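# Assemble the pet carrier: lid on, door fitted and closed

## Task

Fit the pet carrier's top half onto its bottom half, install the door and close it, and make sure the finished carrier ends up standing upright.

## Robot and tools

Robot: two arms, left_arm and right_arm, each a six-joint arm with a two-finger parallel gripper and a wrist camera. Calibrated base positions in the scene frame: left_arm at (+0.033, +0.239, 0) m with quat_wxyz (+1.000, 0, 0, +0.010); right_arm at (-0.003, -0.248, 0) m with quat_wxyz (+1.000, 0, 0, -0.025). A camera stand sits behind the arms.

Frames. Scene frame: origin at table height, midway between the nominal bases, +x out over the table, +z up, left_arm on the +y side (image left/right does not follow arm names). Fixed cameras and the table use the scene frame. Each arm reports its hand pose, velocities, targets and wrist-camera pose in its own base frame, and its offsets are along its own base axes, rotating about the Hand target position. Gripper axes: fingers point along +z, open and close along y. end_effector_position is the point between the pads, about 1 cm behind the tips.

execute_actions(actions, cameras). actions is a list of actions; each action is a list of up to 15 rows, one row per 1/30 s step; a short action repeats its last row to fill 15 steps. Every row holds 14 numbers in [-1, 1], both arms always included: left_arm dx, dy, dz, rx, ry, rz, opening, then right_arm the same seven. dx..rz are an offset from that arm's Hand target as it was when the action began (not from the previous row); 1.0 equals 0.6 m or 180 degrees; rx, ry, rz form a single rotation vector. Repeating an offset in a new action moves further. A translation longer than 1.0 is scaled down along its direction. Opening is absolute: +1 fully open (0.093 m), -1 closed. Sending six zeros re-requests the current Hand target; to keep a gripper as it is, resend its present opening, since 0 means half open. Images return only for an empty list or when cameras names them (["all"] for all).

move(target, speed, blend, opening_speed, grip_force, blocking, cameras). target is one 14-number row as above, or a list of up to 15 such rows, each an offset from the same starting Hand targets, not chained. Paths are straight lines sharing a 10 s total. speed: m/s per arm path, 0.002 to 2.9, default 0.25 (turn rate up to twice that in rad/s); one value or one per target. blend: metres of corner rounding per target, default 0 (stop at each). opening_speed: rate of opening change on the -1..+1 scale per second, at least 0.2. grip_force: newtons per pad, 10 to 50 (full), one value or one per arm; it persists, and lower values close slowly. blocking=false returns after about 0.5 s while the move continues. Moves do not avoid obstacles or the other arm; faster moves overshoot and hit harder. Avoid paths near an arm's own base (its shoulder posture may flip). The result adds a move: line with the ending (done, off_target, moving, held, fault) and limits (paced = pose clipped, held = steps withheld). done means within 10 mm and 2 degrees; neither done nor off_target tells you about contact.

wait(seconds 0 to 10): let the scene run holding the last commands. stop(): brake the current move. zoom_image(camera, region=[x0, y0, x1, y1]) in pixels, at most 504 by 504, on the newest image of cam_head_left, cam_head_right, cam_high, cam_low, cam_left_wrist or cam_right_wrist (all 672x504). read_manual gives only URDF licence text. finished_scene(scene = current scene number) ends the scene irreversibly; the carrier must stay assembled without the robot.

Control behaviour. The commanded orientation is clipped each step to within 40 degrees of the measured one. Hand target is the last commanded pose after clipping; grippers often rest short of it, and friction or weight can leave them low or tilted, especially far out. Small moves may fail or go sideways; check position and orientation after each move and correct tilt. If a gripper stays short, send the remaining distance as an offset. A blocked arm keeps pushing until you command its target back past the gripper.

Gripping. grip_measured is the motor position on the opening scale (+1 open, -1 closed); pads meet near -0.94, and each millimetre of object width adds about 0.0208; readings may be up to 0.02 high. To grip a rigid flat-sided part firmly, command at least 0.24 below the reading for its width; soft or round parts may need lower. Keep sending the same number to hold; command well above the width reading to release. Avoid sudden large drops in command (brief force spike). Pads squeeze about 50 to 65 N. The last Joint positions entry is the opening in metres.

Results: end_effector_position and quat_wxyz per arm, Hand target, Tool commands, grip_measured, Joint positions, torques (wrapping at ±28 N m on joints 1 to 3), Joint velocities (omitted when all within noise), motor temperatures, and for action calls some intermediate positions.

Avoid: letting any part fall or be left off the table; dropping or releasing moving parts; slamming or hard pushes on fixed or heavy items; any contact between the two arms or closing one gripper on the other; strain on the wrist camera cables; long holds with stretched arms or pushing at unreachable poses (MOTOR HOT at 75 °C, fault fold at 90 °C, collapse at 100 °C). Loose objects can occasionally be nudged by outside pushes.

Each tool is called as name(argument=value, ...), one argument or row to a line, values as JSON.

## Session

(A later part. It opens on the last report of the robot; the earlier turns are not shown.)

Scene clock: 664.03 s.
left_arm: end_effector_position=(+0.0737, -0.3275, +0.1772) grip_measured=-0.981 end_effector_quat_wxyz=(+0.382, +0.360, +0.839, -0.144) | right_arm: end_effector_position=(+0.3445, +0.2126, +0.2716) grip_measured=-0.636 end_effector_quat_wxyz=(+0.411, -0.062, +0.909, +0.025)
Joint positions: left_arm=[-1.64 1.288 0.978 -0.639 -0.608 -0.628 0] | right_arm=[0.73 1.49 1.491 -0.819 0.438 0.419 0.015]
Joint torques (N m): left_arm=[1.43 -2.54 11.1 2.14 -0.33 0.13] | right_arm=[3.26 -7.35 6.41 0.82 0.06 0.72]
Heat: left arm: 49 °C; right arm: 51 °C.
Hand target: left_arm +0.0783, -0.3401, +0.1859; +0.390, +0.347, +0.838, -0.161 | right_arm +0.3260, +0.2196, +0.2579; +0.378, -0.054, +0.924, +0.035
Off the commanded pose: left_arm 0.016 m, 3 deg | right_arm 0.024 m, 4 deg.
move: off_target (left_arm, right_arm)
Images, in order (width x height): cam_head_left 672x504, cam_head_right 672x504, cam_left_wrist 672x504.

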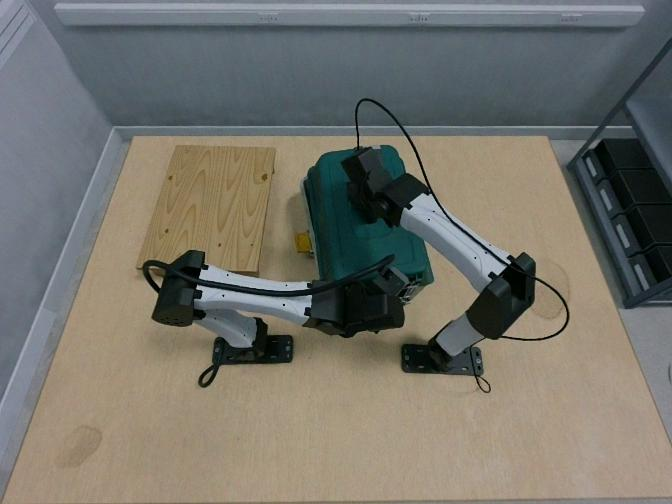

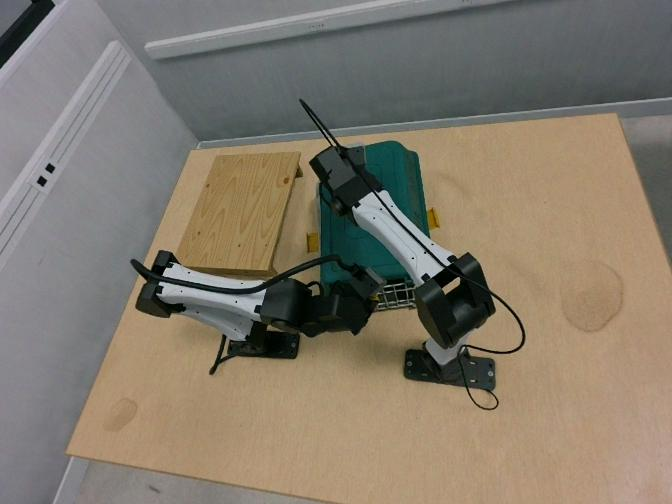

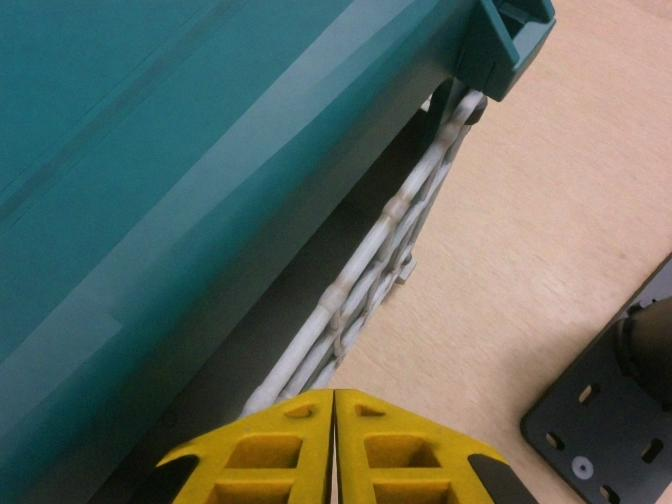

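move(
  target=[
    [0,0,0,0,0,0,-1,0.01,0,0.035,0,-0.004,0,-0.95],
    [0,0,0,0,0,0,-1,0.022,-0.02,0.04,0,-0.004,0,-0.95],
  ],
  speed=0.05,
  cameras=["cam_head_left","cam_head_right","cam_left_wrist"],
)

zoom_image(
  camera="cam_head_left",
  region=[370, 240, 450, 310],
)

zoom_image(
  camera="cam_head_right",
  region=[370, 240, 440, 320],
)

zoom_image(
  camera="cam_left_wrist",
  region=[400, 0, 580, 180],
)

Scene clock: 706.43 s.
left_arm: end_effector_position=(+0.0728, -0.3288, +0.1774) grip_measured=-0.981 end_effector_quat_wxyz=(+0.380, +0.360, +0.839, -0.148) | right_arm: end_effector_position=(+0.3436, +0.2117, +0.2733) grip_measured=-0.636 end_effector_quat_wxyz=(+0.389, -0.067, +0.918, +0.027)
Joint positions: left_arm=[-1.64 1.288 0.978 -0.633 -0.602 -0.628 0] | right_arm=[0.716 1.517 1.555 -0.895 0.4 0.419 0.015]
Joint torques (N m): left_arm=[1.43 -2.52 11.11 2.08 -0.4 0.13] | right_arm=[-0.23 -8.24 9.48 0.97 0.11 0.18]
Heat: left arm: 50 °C; right arm: 51 °C.
Hand target: left_arm +0.0783, -0.3401, +0.1859; +0.390, +0.347, +0.838, -0.161 | right_arm +0.3393, +0.2076, +0.2819; +0.384, -0.054, +0.921, +0.034
Off the commanded pose: left_arm 0.015 m, 2 deg | right_arm 0.010 m, 2 deg.
move: off_target (left_arm)
Images, in order (width x height): cam_head_left 672x504, cam_head_right 672x504, cam_left_wrist 672x504.

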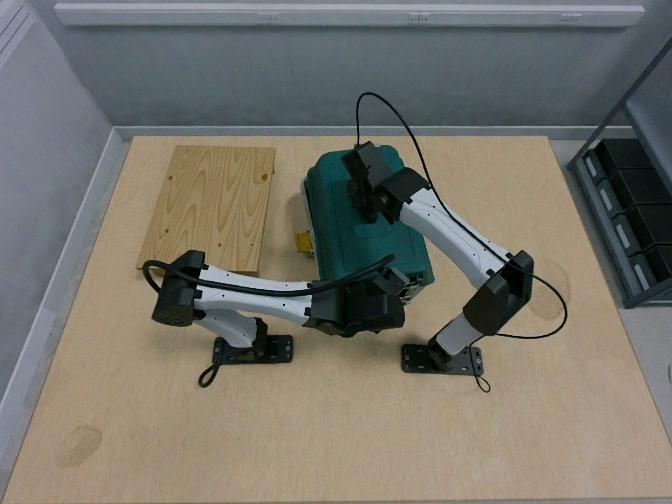

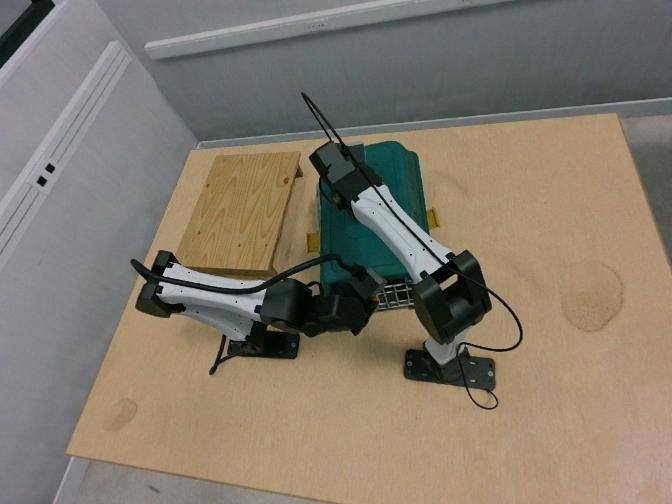

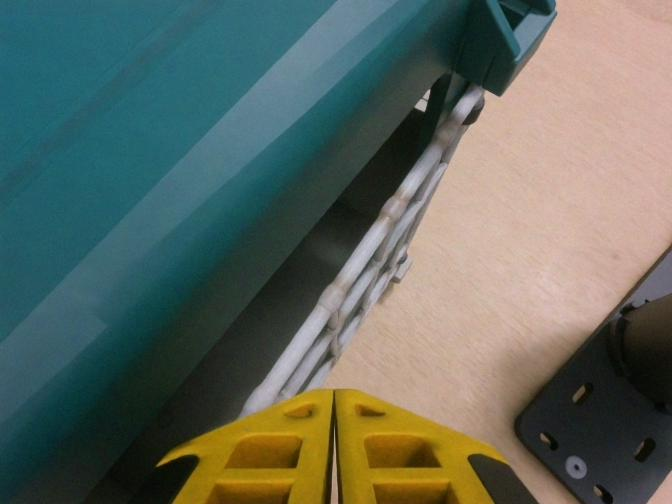

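Scaled by 6.300 from the camera's 672x504 image, which has a finer 960x720 frame.

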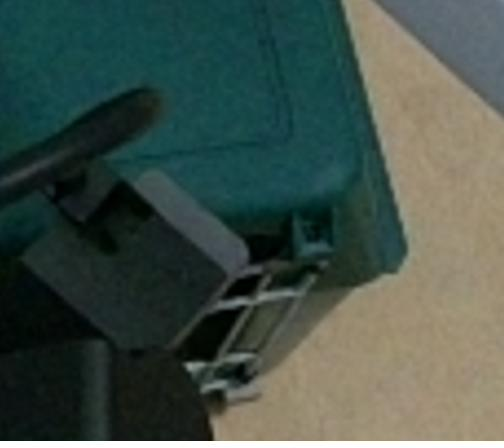

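Scaled by 6.300 from the camera's 672x504 image, which has a finer 960x720 frame.

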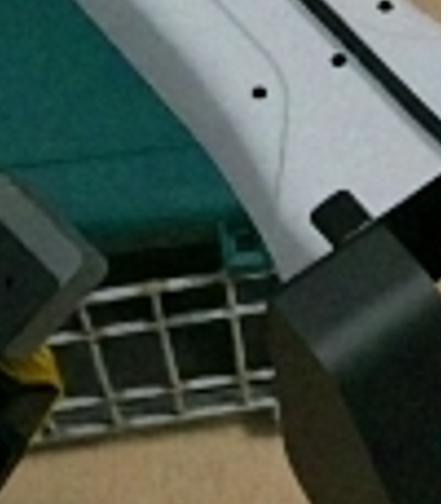

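Scaled by 2.800 from the camera's 672x504 image, which has a finer 960x720 frame.

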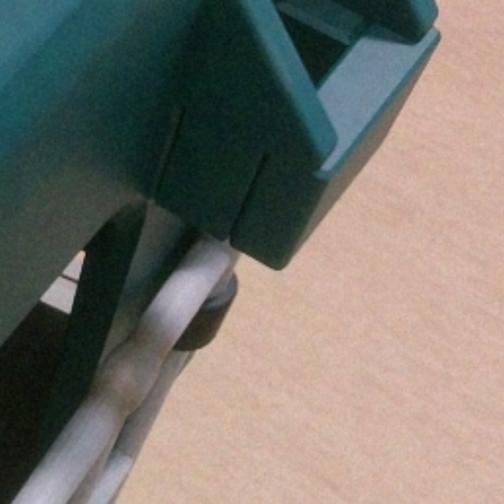

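move(
  target=[
    [0,0,0,0,0,0,-1,0.012,0,0.02,0,0,0,-0.95],
    [0,0,0,0,0,0,-1,0.018,-0.016,0.02,0,0,0,-0.95],
  ],
  speed=0.05,
  cameras=["cam_head_left","cam_head_right","cam_left_wrist"],
)

zoom_image(
  camera="cam_head_left",
  region=[370, 240, 450, 310],
)

zoom_image(
  camera="cam_head_right",
  region=[370, 240, 440, 320],
)

zoom_image(
  camera="cam_left_wrist",
  region=[400, 0, 580, 180],
)

Scene clock: 717.50 s.
left_arm: end_effector_position=(+0.0728, -0.3289, +0.1775) grip_measured=-0.981 end_effector_quat_wxyz=(+0.380, +0.360, +0.839, -0.148) | right_arm: end_effector_position=(+0.3501, +0.2006, +0.2782) grip_measured=-0.636 end_effector_quat_wxyz=(+0.370, -0.057, +0.927, +0.026)
Joint positions: left_arm=[-1.64 1.288 0.978 -0.632 -0.602 -0.627 0] | right_arm=[0.667 1.546 1.63 -0.97 0.358 0.414 0.015]
Joint torques (N m): left_arm=[1.43 -2.51 11.1 2.07 -0.4 0.13] | right_arm=[-0.24 -9.17 8.85 1.32 0.17 -0.18]
Heat: left arm: 50 °C; right arm: 51 °C.
Hand target: left_arm +0.0783, -0.3401, +0.1859; +0.390, +0.347, +0.838, -0.161 | right_arm +0.3500, +0.1981, +0.2938; +0.384, -0.055, +0.921, +0.035
Off the commanded pose: left_arm 0.015 m, 2 deg | right_arm 0.016 m, 2 deg.
move: off_target (left_arm, right_arm)
Images, in order (width x height): cam_head_left 672x504, cam_head_right 672x504, cam_left_wrist 672x504.

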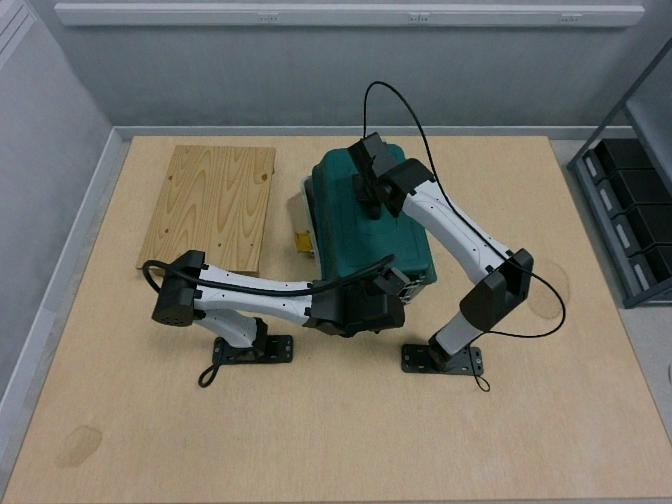

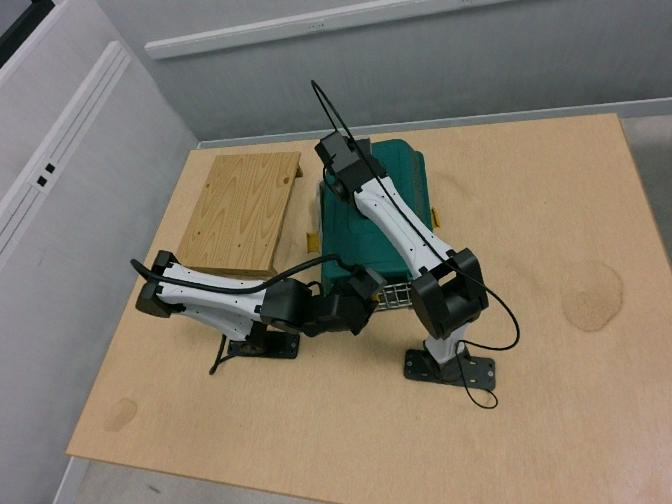

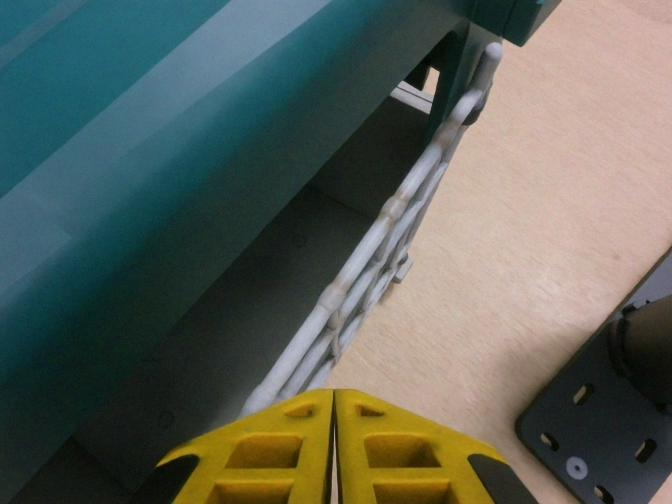

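Scaled by 6.300 from the camera's 672x504 image, which has a finer 960x720 frame.

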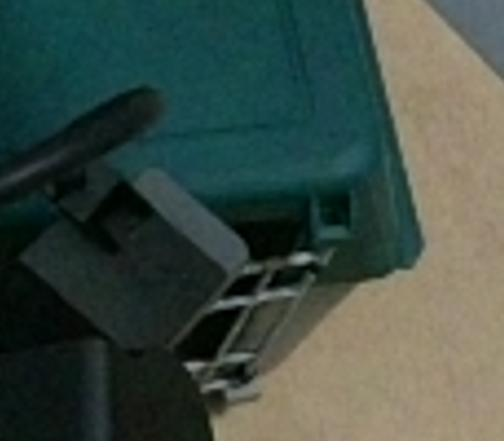

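Scaled by 6.300 from the camera's 672x504 image, which has a finer 960x720 frame.

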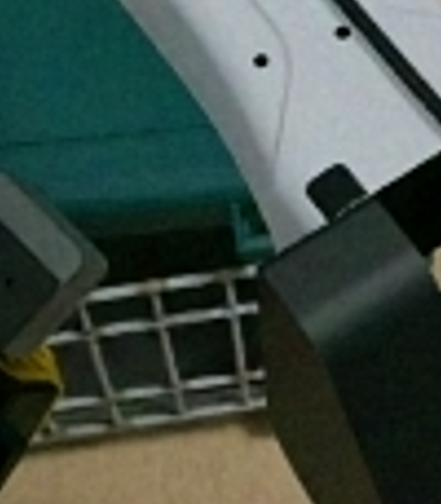

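Scaled by 2.800 from the camera's 672x504 image, which has a finer 960x720 frame.

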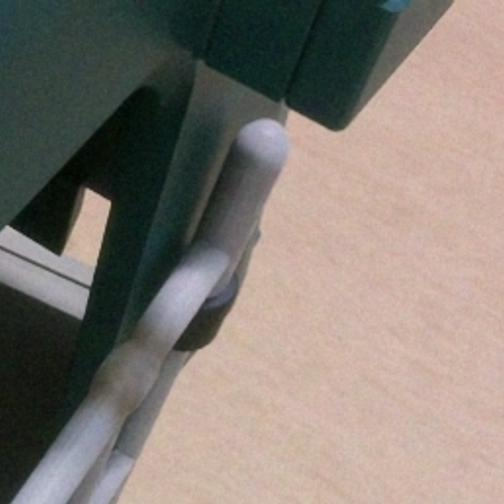

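zoom_image(
  camera="cam_head_left",
  region=[405, 260, 435, 290],
)

zoom_image(
  camera="cam_head_right",
  region=[395, 265, 425, 295],
)

Scaled by 16.800 from the camera's 672x504 image, which has a finer 960x720 frame.

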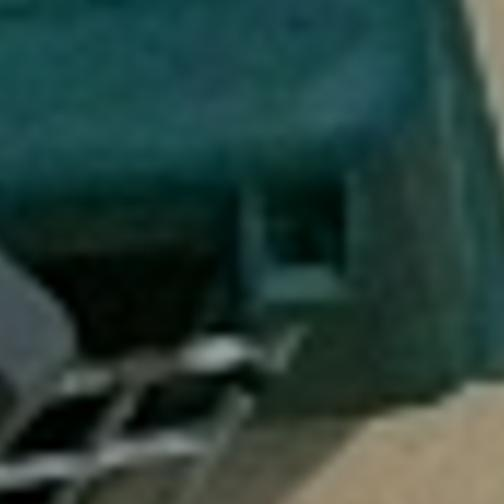

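Scaled by 16.800 from the camera's 672x504 image, which has a finer 960x720 frame.

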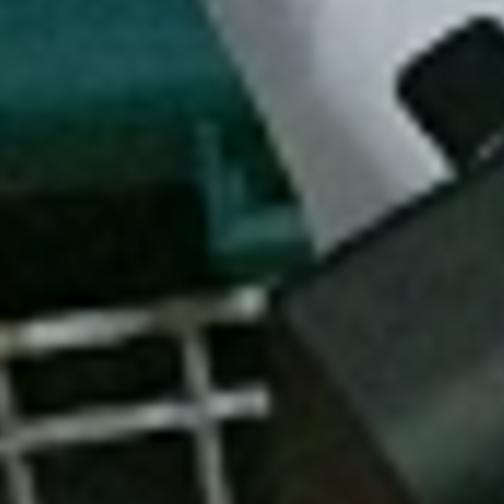

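move(
  target=[0,0,0,0,0,0,-1,-0.005,0,-0.02,0,0,0,-0.95],
  speed=0.04,
  cameras=["cam_head_left","cam_head_right","cam_left_wrist"],
)

zoom_image(
  camera="cam_head_left",
  region=[405, 260, 435, 290],
)

zoom_image(
  camera="cam_head_right",
  region=[395, 265, 425, 295],
)

zoom_image(
  camera="cam_left_wrist",
  region=[400, 0, 580, 180],
)

Scene clock: 747.77 s.
left_arm: end_effector_position=(+0.0731, -0.3295, +0.1769) grip_measured=-0.981 end_effector_quat_wxyz=(+0.380, +0.360, +0.839, -0.148) | right_arm: end_effector_position=(+0.3515, +0.2018, +0.2665) grip_measured=-0.636 end_effector_quat_wxyz=(+0.367, -0.063, +0.928, +0.023)
Joint positions: left_arm=[-1.639 1.291 0.978 -0.629 -0.602 -0.627 0] | right_arm=[0.667 1.546 1.586 -0.933 0.358 0.405 0.015]
Joint torques (N m): left_arm=[1.32 -2.8 11.11 2.04 -0.4 0.13] | right_arm=[0.28 -11.22 6.6 1.41 0.22 -0.03]
Heat: left arm: 51 °C; right arm: 54 °C.
Hand target: left_arm +0.0782, -0.3401, +0.1858; +0.390, +0.347, +0.838, -0.161 | right_arm +0.3471, +0.1981, +0.2820; +0.384, -0.054, +0.921, +0.035
Off the commanded pose: left_arm 0.015 m, 2 deg | right_arm 0.016 m, 3 deg.
move: off_target (left_arm, right_arm)
Images, in order (width x height): cam_head_left 672x504, cam_head_right 672x504, cam_left_wrist 672x504.

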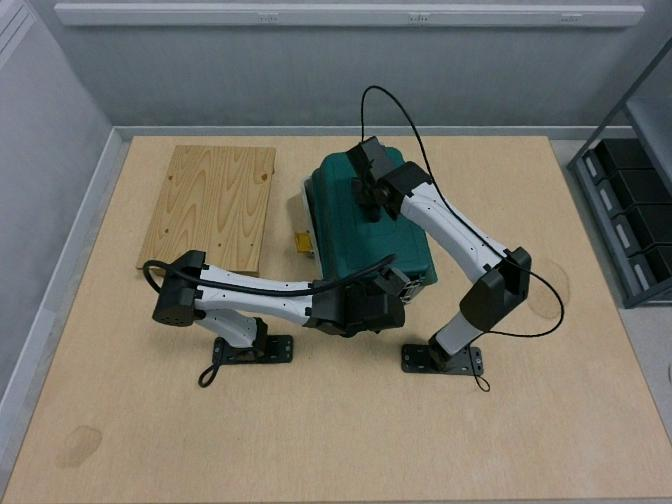

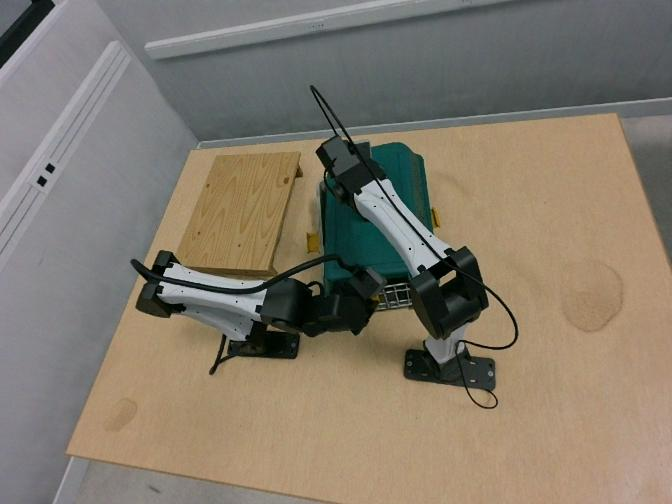

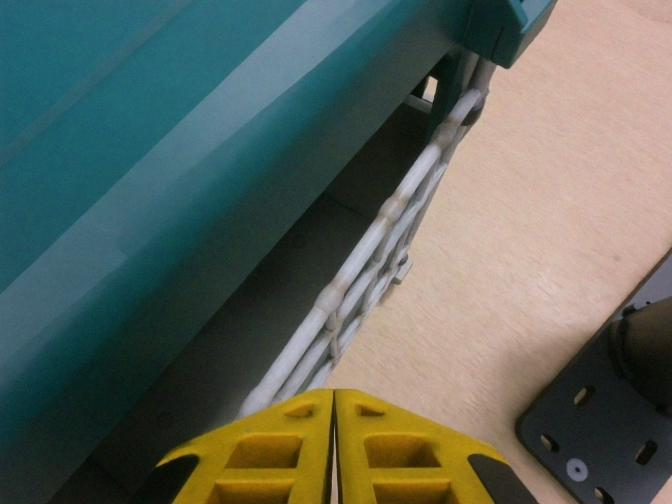

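Scaled by 16.800 from the camera's 672x504 image, which has a finer 960x720 frame.

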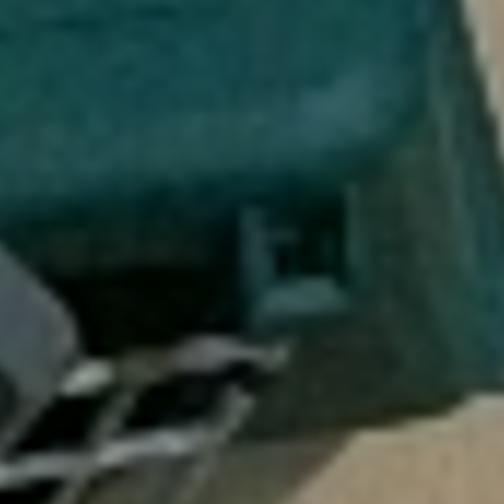

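Scaled by 16.800 from the camera's 672x504 image, which has a finer 960x720 frame.

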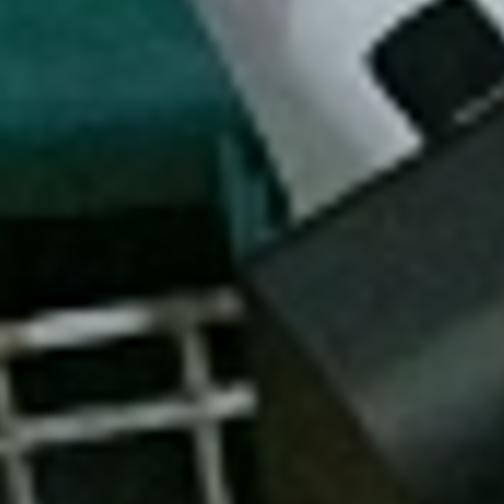

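Scaled by 2.800 from the camera's 672x504 image, which has a finer 960x720 frame.

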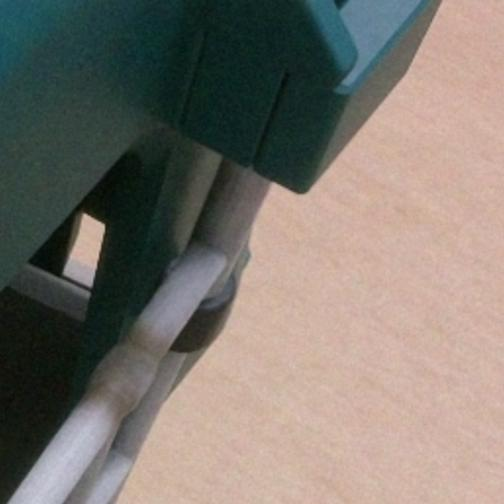

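move(
  target=[0,0,0,0,0,0,-1,-0.007,0,-0.017,0,0.002,0,-0.95],
  speed=0.04,
  cameras=["cam_head_left","cam_head_right","cam_left_wrist"],
)

zoom_image(
  camera="cam_head_left",
  region=[405, 260, 435, 290],
)

zoom_image(
  camera="cam_left_wrist",
  region=[400, 0, 580, 180],
)

Scene clock: 756.57 s.
left_arm: end_effector_position=(+0.0731, -0.3295, +0.1769) grip_measured=-0.981 end_effector_quat_wxyz=(+0.380, +0.360, +0.839, -0.148) | right_arm: end_effector_position=(+0.3509, +0.2013, +0.2632) grip_measured=-0.636 end_effector_quat_wxyz=(+0.374, -0.062, +0.925, +0.028)
Joint positions: left_arm=[-1.639 1.291 0.978 -0.629 -0.602 -0.627 0] | right_arm=[0.667 1.523 1.538 -0.888 0.358 0.403 0.015]
Joint torques (N m): left_arm=[1.32 -2.78 11.11 2.04 -0.4 0.13] | right_arm=[0.87 -10.61 6.12 1.29 0.23 0.09]
Heat: left arm: 51 °C; right arm: 54 °C.
Hand target: left_arm +0.0782, -0.3401, +0.1858; +0.390, +0.347, +0.838, -0.161 | right_arm +0.3428, +0.1980, +0.2717; +0.381, -0.054, +0.922, +0.035
Off the commanded pose: left_arm 0.015 m, 2 deg | right_arm 0.012 m, 1 deg.
move: off_target (left_arm, right_arm)
Images, in order (width x height): cam_head_left 672x504, cam_head_right 672x504, cam_left_wrist 672x504.

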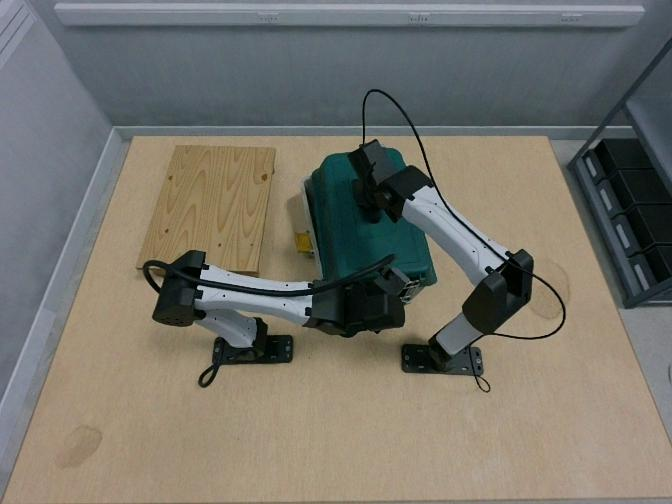

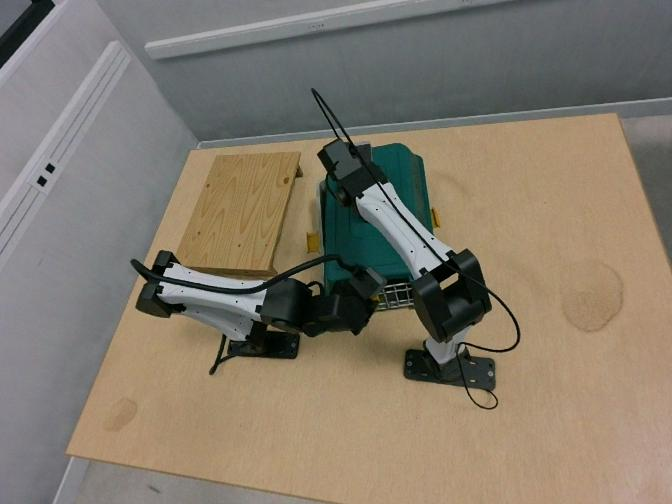

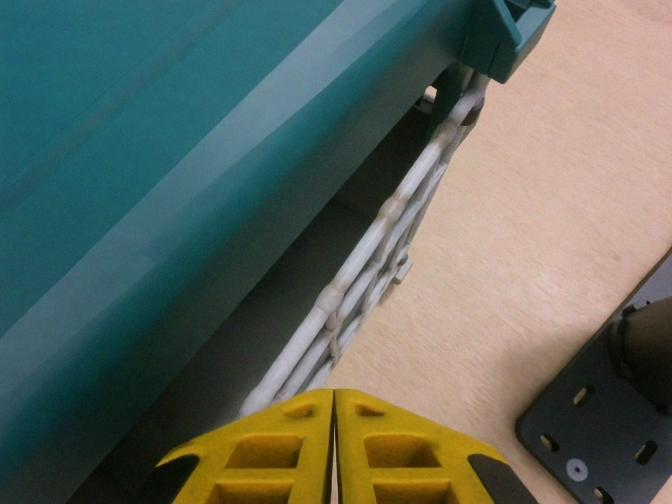

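Scaled by 16.800 from the camera's 672x504 image, which has a finer 960x720 frame.

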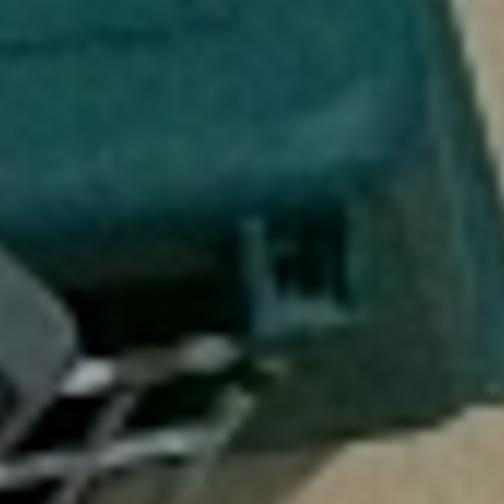

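Scaled by 2.800 from the camera's 672x504 image, which has a finer 960x720 frame.

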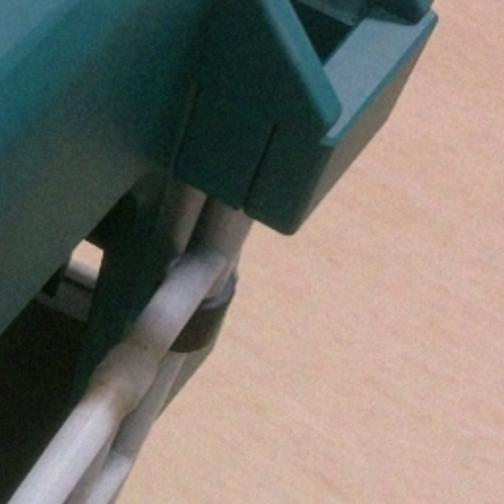

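move(
  target=[0,0,0,0,0,0,-1,-0.006,0,-0.02,0,0.004,0,-0.95],
  speed=0.04,
  cameras=["cam_head_left","cam_head_right","cam_low","cam_left_wrist"],
)

zoom_image(
  camera="cam_head_left",
  region=[405, 260, 435, 290],
)

zoom_image(
  camera="cam_left_wrist",
  region=[400, 0, 580, 180],
)

Scene clock: 773.27 s.
left_arm: end_effector_position=(+0.0731, -0.3295, +0.1769) grip_measured=-0.981 end_effector_quat_wxyz=(+0.380, +0.360, +0.839, -0.148) | right_arm: end_effector_position=(+0.3516, +0.2019, +0.2605) grip_measured=-0.636 end_effector_quat_wxyz=(+0.384, -0.061, +0.921, +0.033)
Joint positions: left_arm=[-1.639 1.291 0.978 -0.629 -0.602 -0.627 0] | right_arm=[0.667 1.504 1.494 -0.839 0.358 0.399 0.015]
Joint torques (N m): left_arm=[1.32 -2.8 11.11 2.04 -0.4 0.13] | right_arm=[1.22 -9.95 5.57 1.09 0.21 0.22]
Heat: left arm: 51 °C; right arm: 54 °C.
Hand target: left_arm +0.0782, -0.3401, +0.1858; +0.390, +0.347, +0.838, -0.161 | right_arm +0.3392, +0.1981, +0.2598; +0.375, -0.054, +0.925, +0.035
Off the commanded pose: left_arm 0.015 m, 2 deg | right_arm 0.013 m, 1 deg.
move: off_target (left_arm, right_arm)
Images, in order (width x height): cam_head_left 672x504, cam_head_right 672x504, cam_low 672x504, cam_left_wrist 672x504.

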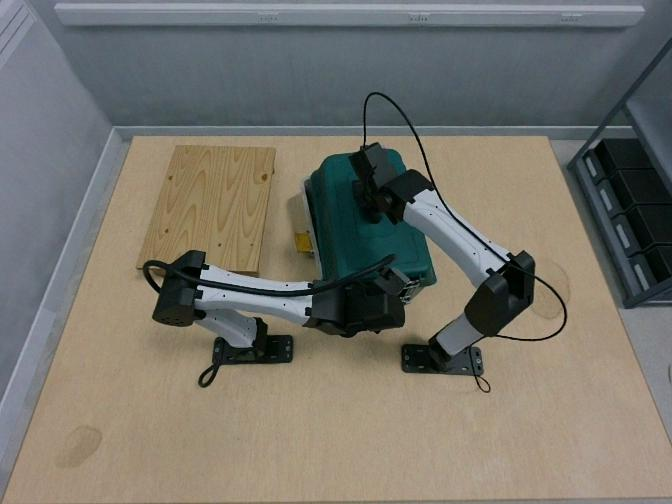

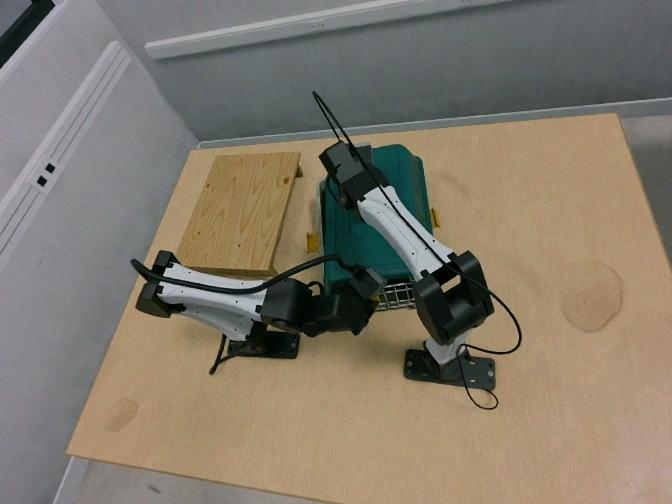

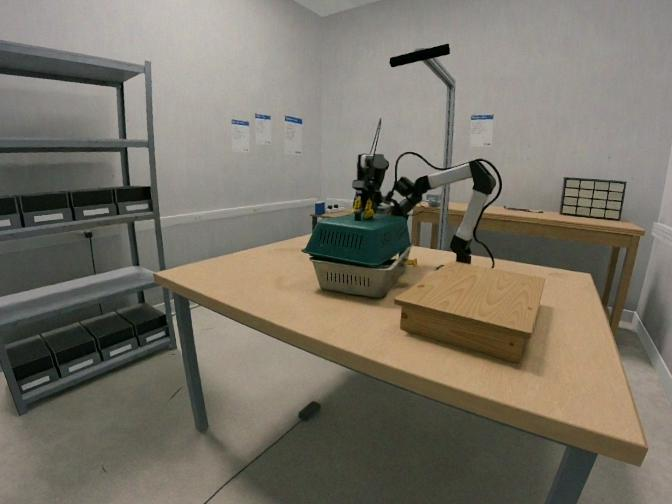

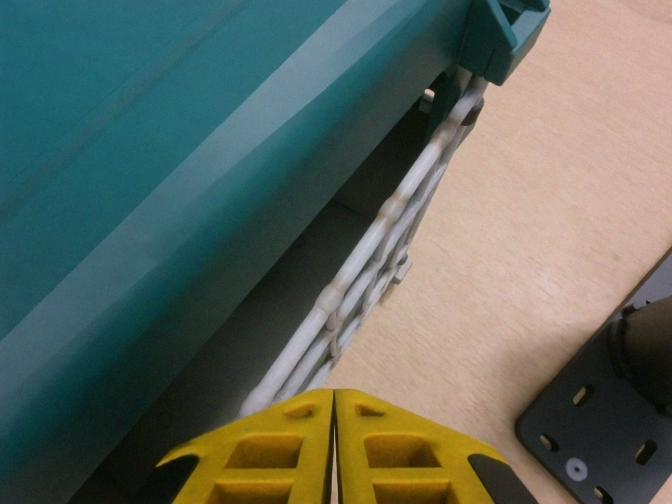

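Scaled by 16.800 from the camera's 672x504 image, which has a finer 960x720 frame.

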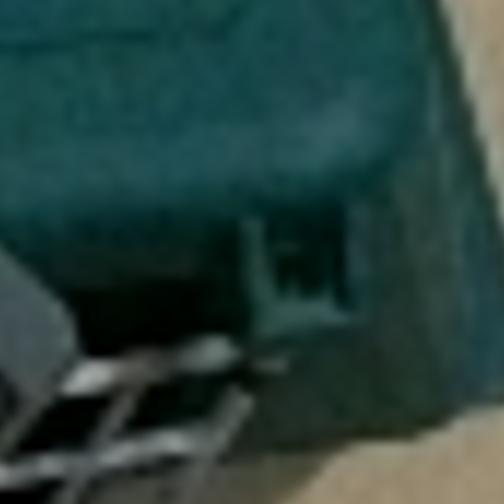

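Scaled by 2.800 from the camera's 672x504 image, which has a finer 960x720 frame.

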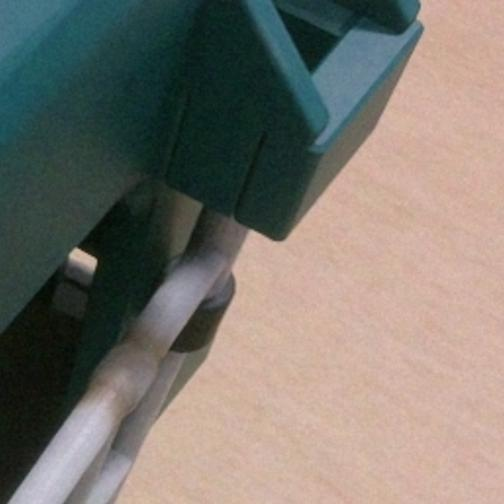

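move(
  target=[0,0,0,0,0,0,-1,-0.004,0,-0.02,0,0.012,0,-0.95],
  speed=0.04,
  cameras=["cam_head_left","cam_head_right","cam_low","cam_left_wrist"],
)

zoom_image(
  camera="cam_head_left",
  region=[405, 260, 435, 290],
)

zoom_image(
  camera="cam_left_wrist",
  region=[400, 0, 580, 180],
)

zoom_image(
  camera="cam_low",
  region=[290, 190, 430, 310],
)

Scene clock: 783.53 s.
left_arm: end_effector_position=(+0.0731, -0.3295, +0.1769) grip_measured=-0.981 end_effector_quat_wxyz=(+0.380, +0.360, +0.839, -0.148) | right_arm: end_effector_position=(+0.3516, +0.2019, +0.2599) grip_measured=-0.636 end_effector_quat_wxyz=(+0.385, -0.061, +0.920, +0.034)
Joint positions: left_arm=[-1.639 1.291 0.978 -0.629 -0.602 -0.627 0] | right_arm=[0.667 1.501 1.486 -0.83 0.358 0.398 0.015]
Joint torques (N m): left_arm=[1.32 -2.8 11.11 2.04 -0.4 0.13] | right_arm=[0.88 -8.88 4.96 0.94 0.02 0.35]
Heat: left arm: 51 °C; right arm: 52 °C.
Hand target: left_arm +0.0782, -0.3401, +0.1858; +0.390, +0.347, +0.838, -0.161 | right_arm +0.3368, +0.1980, +0.2477; +0.357, -0.054, +0.932, +0.036
Off the commanded pose: left_arm 0.015 m, 2 deg | right_arm 0.019 m, 4 deg.
move: off_target (left_arm, right_arm)
Images, in order (width x height): cam_head_left 672x504, cam_head_right 672x504, cam_low 672x504, cam_left_wrist 672x504.

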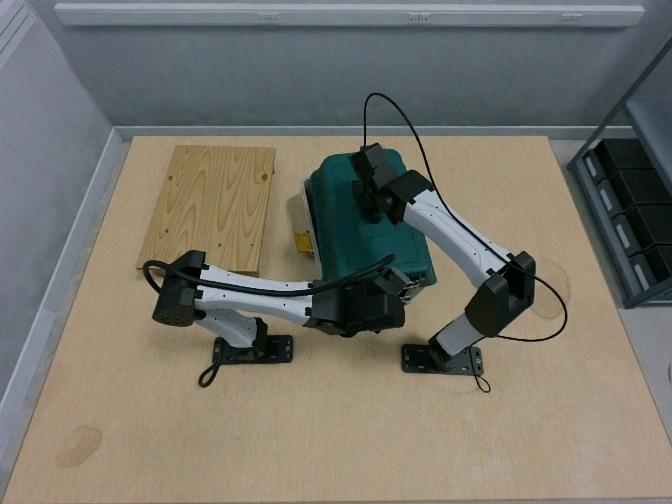

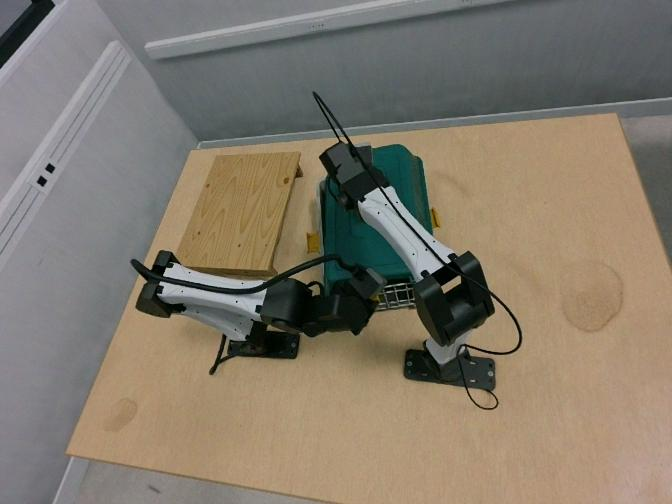

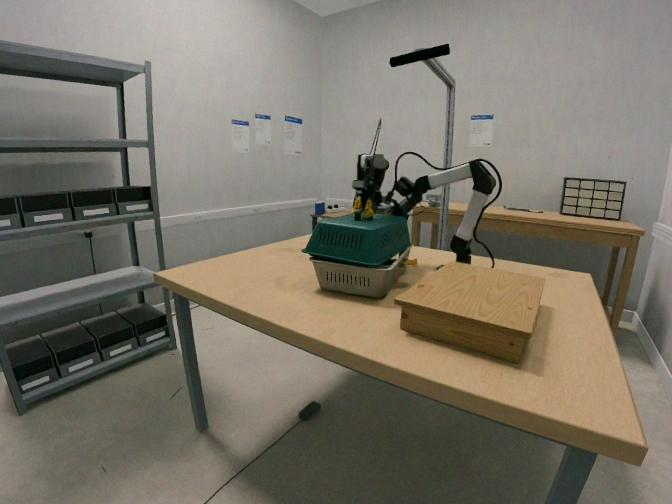

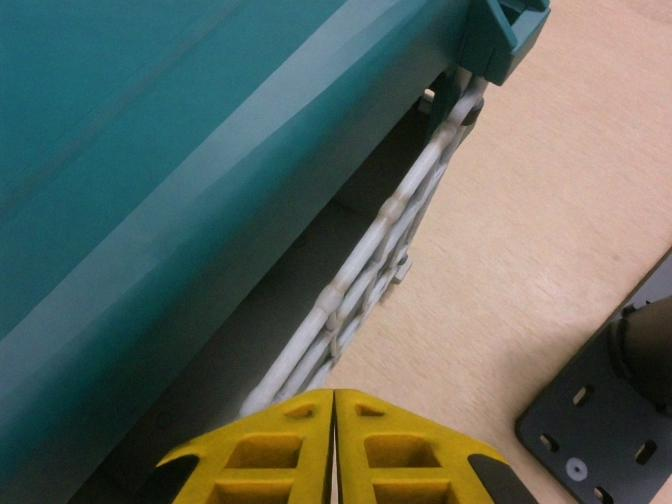

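Scaled by 16.800 from the camera's 672x504 image, which has a finer 960x720 frame.

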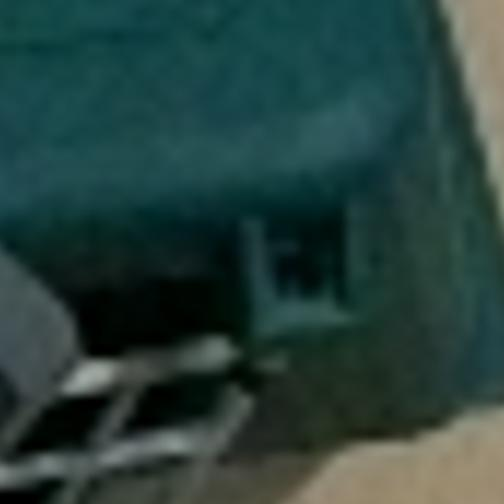

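Scaled by 2.800 from the camera's 672x504 image, which has a finer 960x720 frame.

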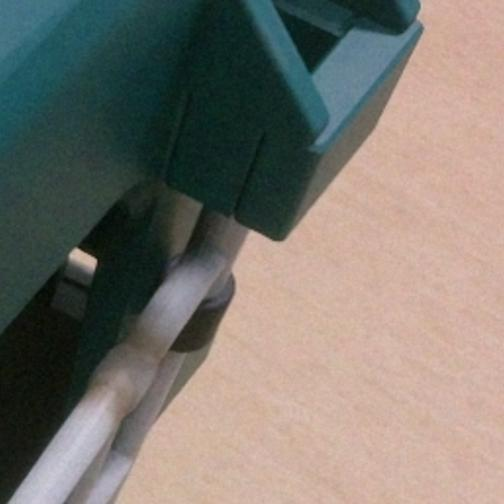

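Scaled by 3.600 from the camera's 672x504 image, which has a finer 960x720 frame.

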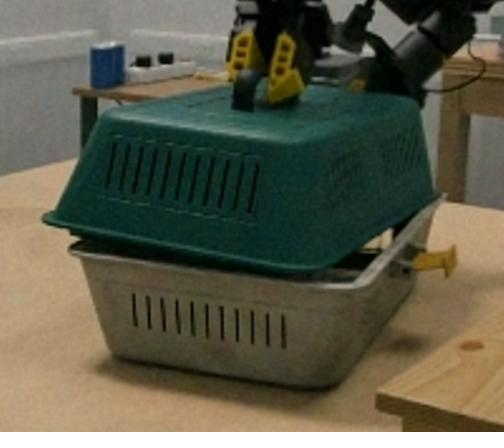

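move(
  target=[
    [0,0,0,0,0,0,-1,0.008,0,0.06,0,-0.012,0,-0.95],
    [0,0,0,0,0,0,-1,0.012,0.018,0.06,0,-0.012,0.028,-0.95],
  ],
  speed=0.05,
  cameras=["cam_head_left","cam_head_right","cam_low","cam_left_wrist"],
)

zoom_image(
  camera="cam_head_left",
  region=[370, 240, 450, 310],
)

zoom_image(
  camera="cam_left_wrist",
  region=[400, 0, 580, 180],
)

zoom_image(
  camera="cam_low",
  region=[290, 190, 430, 310],
)

Scene clock: 811.63 s.
left_arm: end_effector_position=(+0.0717, -0.3323, +0.1774) grip_measured=-0.981 end_effector_quat_wxyz=(+0.379, +0.359, +0.839, -0.155) | right_arm: end_effector_position=(+0.3445, +0.2035, +0.2686) grip_measured=-0.636 end_effector_quat_wxyz=(+0.364, -0.081, +0.927, +0.036)
Joint positions: left_arm=[-1.639 1.293 0.978 -0.616 -0.593 -0.627 0] | right_arm=[0.667 1.518 1.566 -0.93 0.322 0.376 0.015]
Joint torques (N m): left_arm=[1.33 -2.97 11.14 1.91 -0.5 0.13] | right_arm=[0.31 -7.91 10.06 1.31 -0.06 -0.38]
Heat: left arm: 52 °C; right arm: 52 °C.
Hand target: left_arm +0.0783, -0.3401, +0.1859; +0.390, +0.347, +0.838, -0.161 | right_arm +0.3440, +0.2089, +0.2837; +0.373, -0.095, +0.922, +0.051
Off the commanded pose: left_arm 0.013 m, 2 deg | right_arm 0.016 m, 3 deg.
move: off_target (left_arm, right_arm)
Images, in order (width x height): cam_head_left 672x504, cam_head_right 672x504, cam_low 672x504, cam_left_wrist 672x504.

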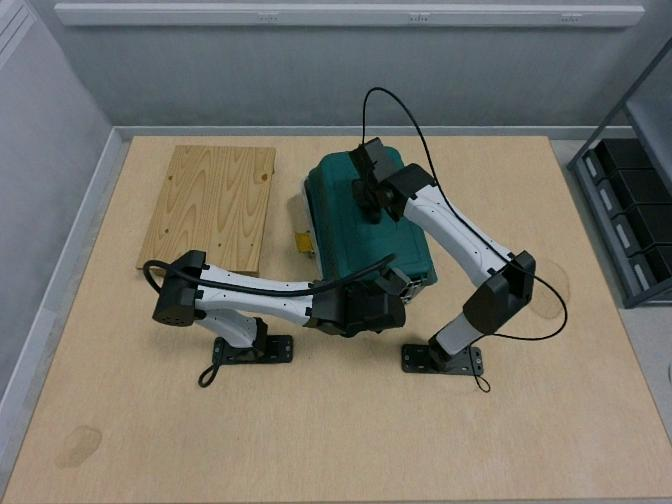

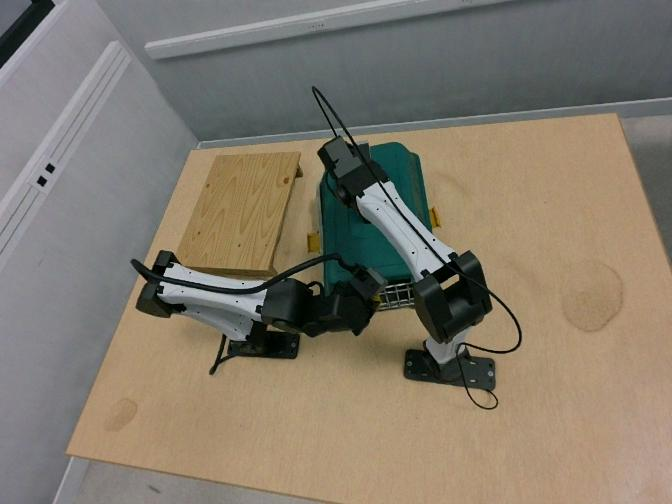

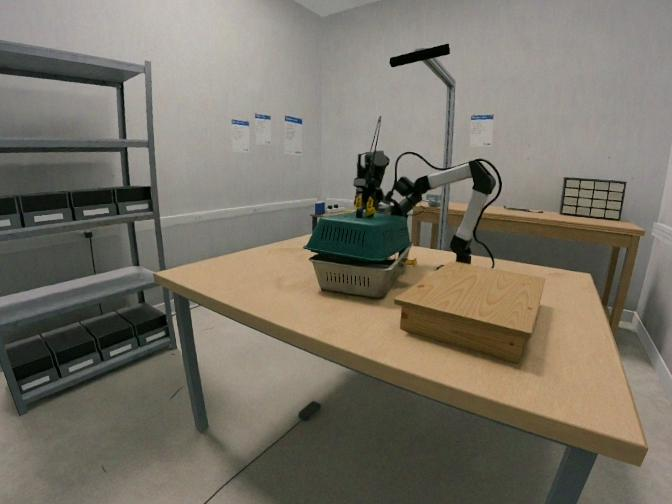

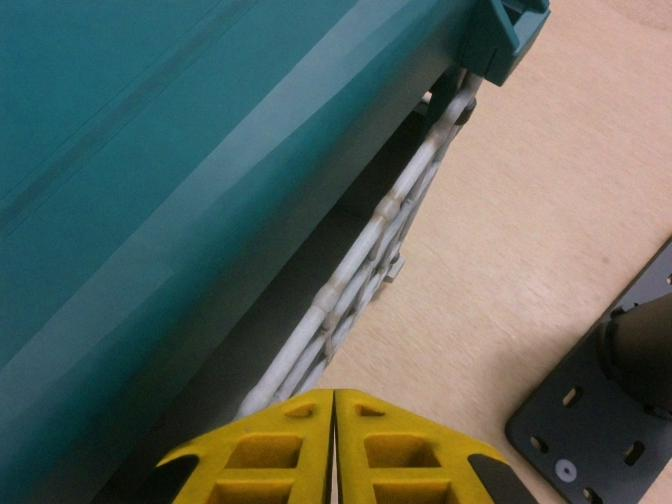

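Scaled by 6.300 from the camera's 672x504 image, which has a finer 960x720 frame.

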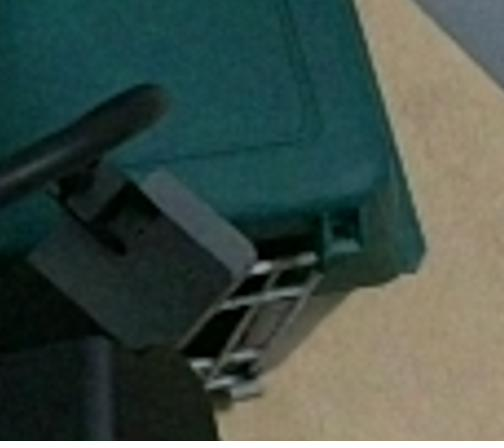

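Scaled by 2.800 from the camera's 672x504 image, which has a finer 960x720 frame.

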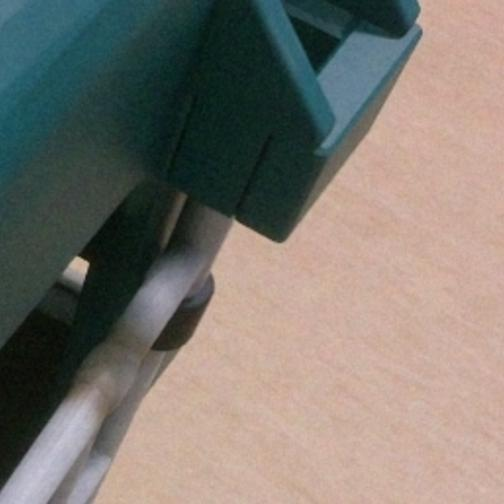

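Scaled by 3.600 from the camera's 672x504 image, which has a finer 960x720 frame.

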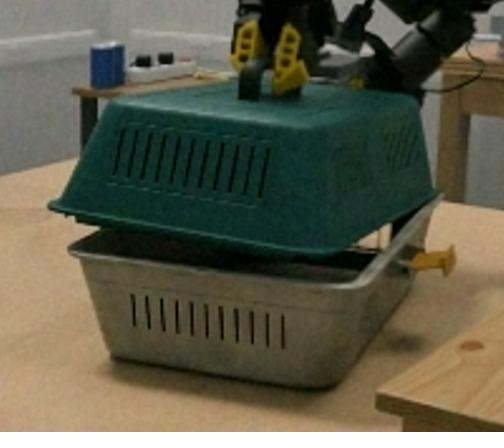

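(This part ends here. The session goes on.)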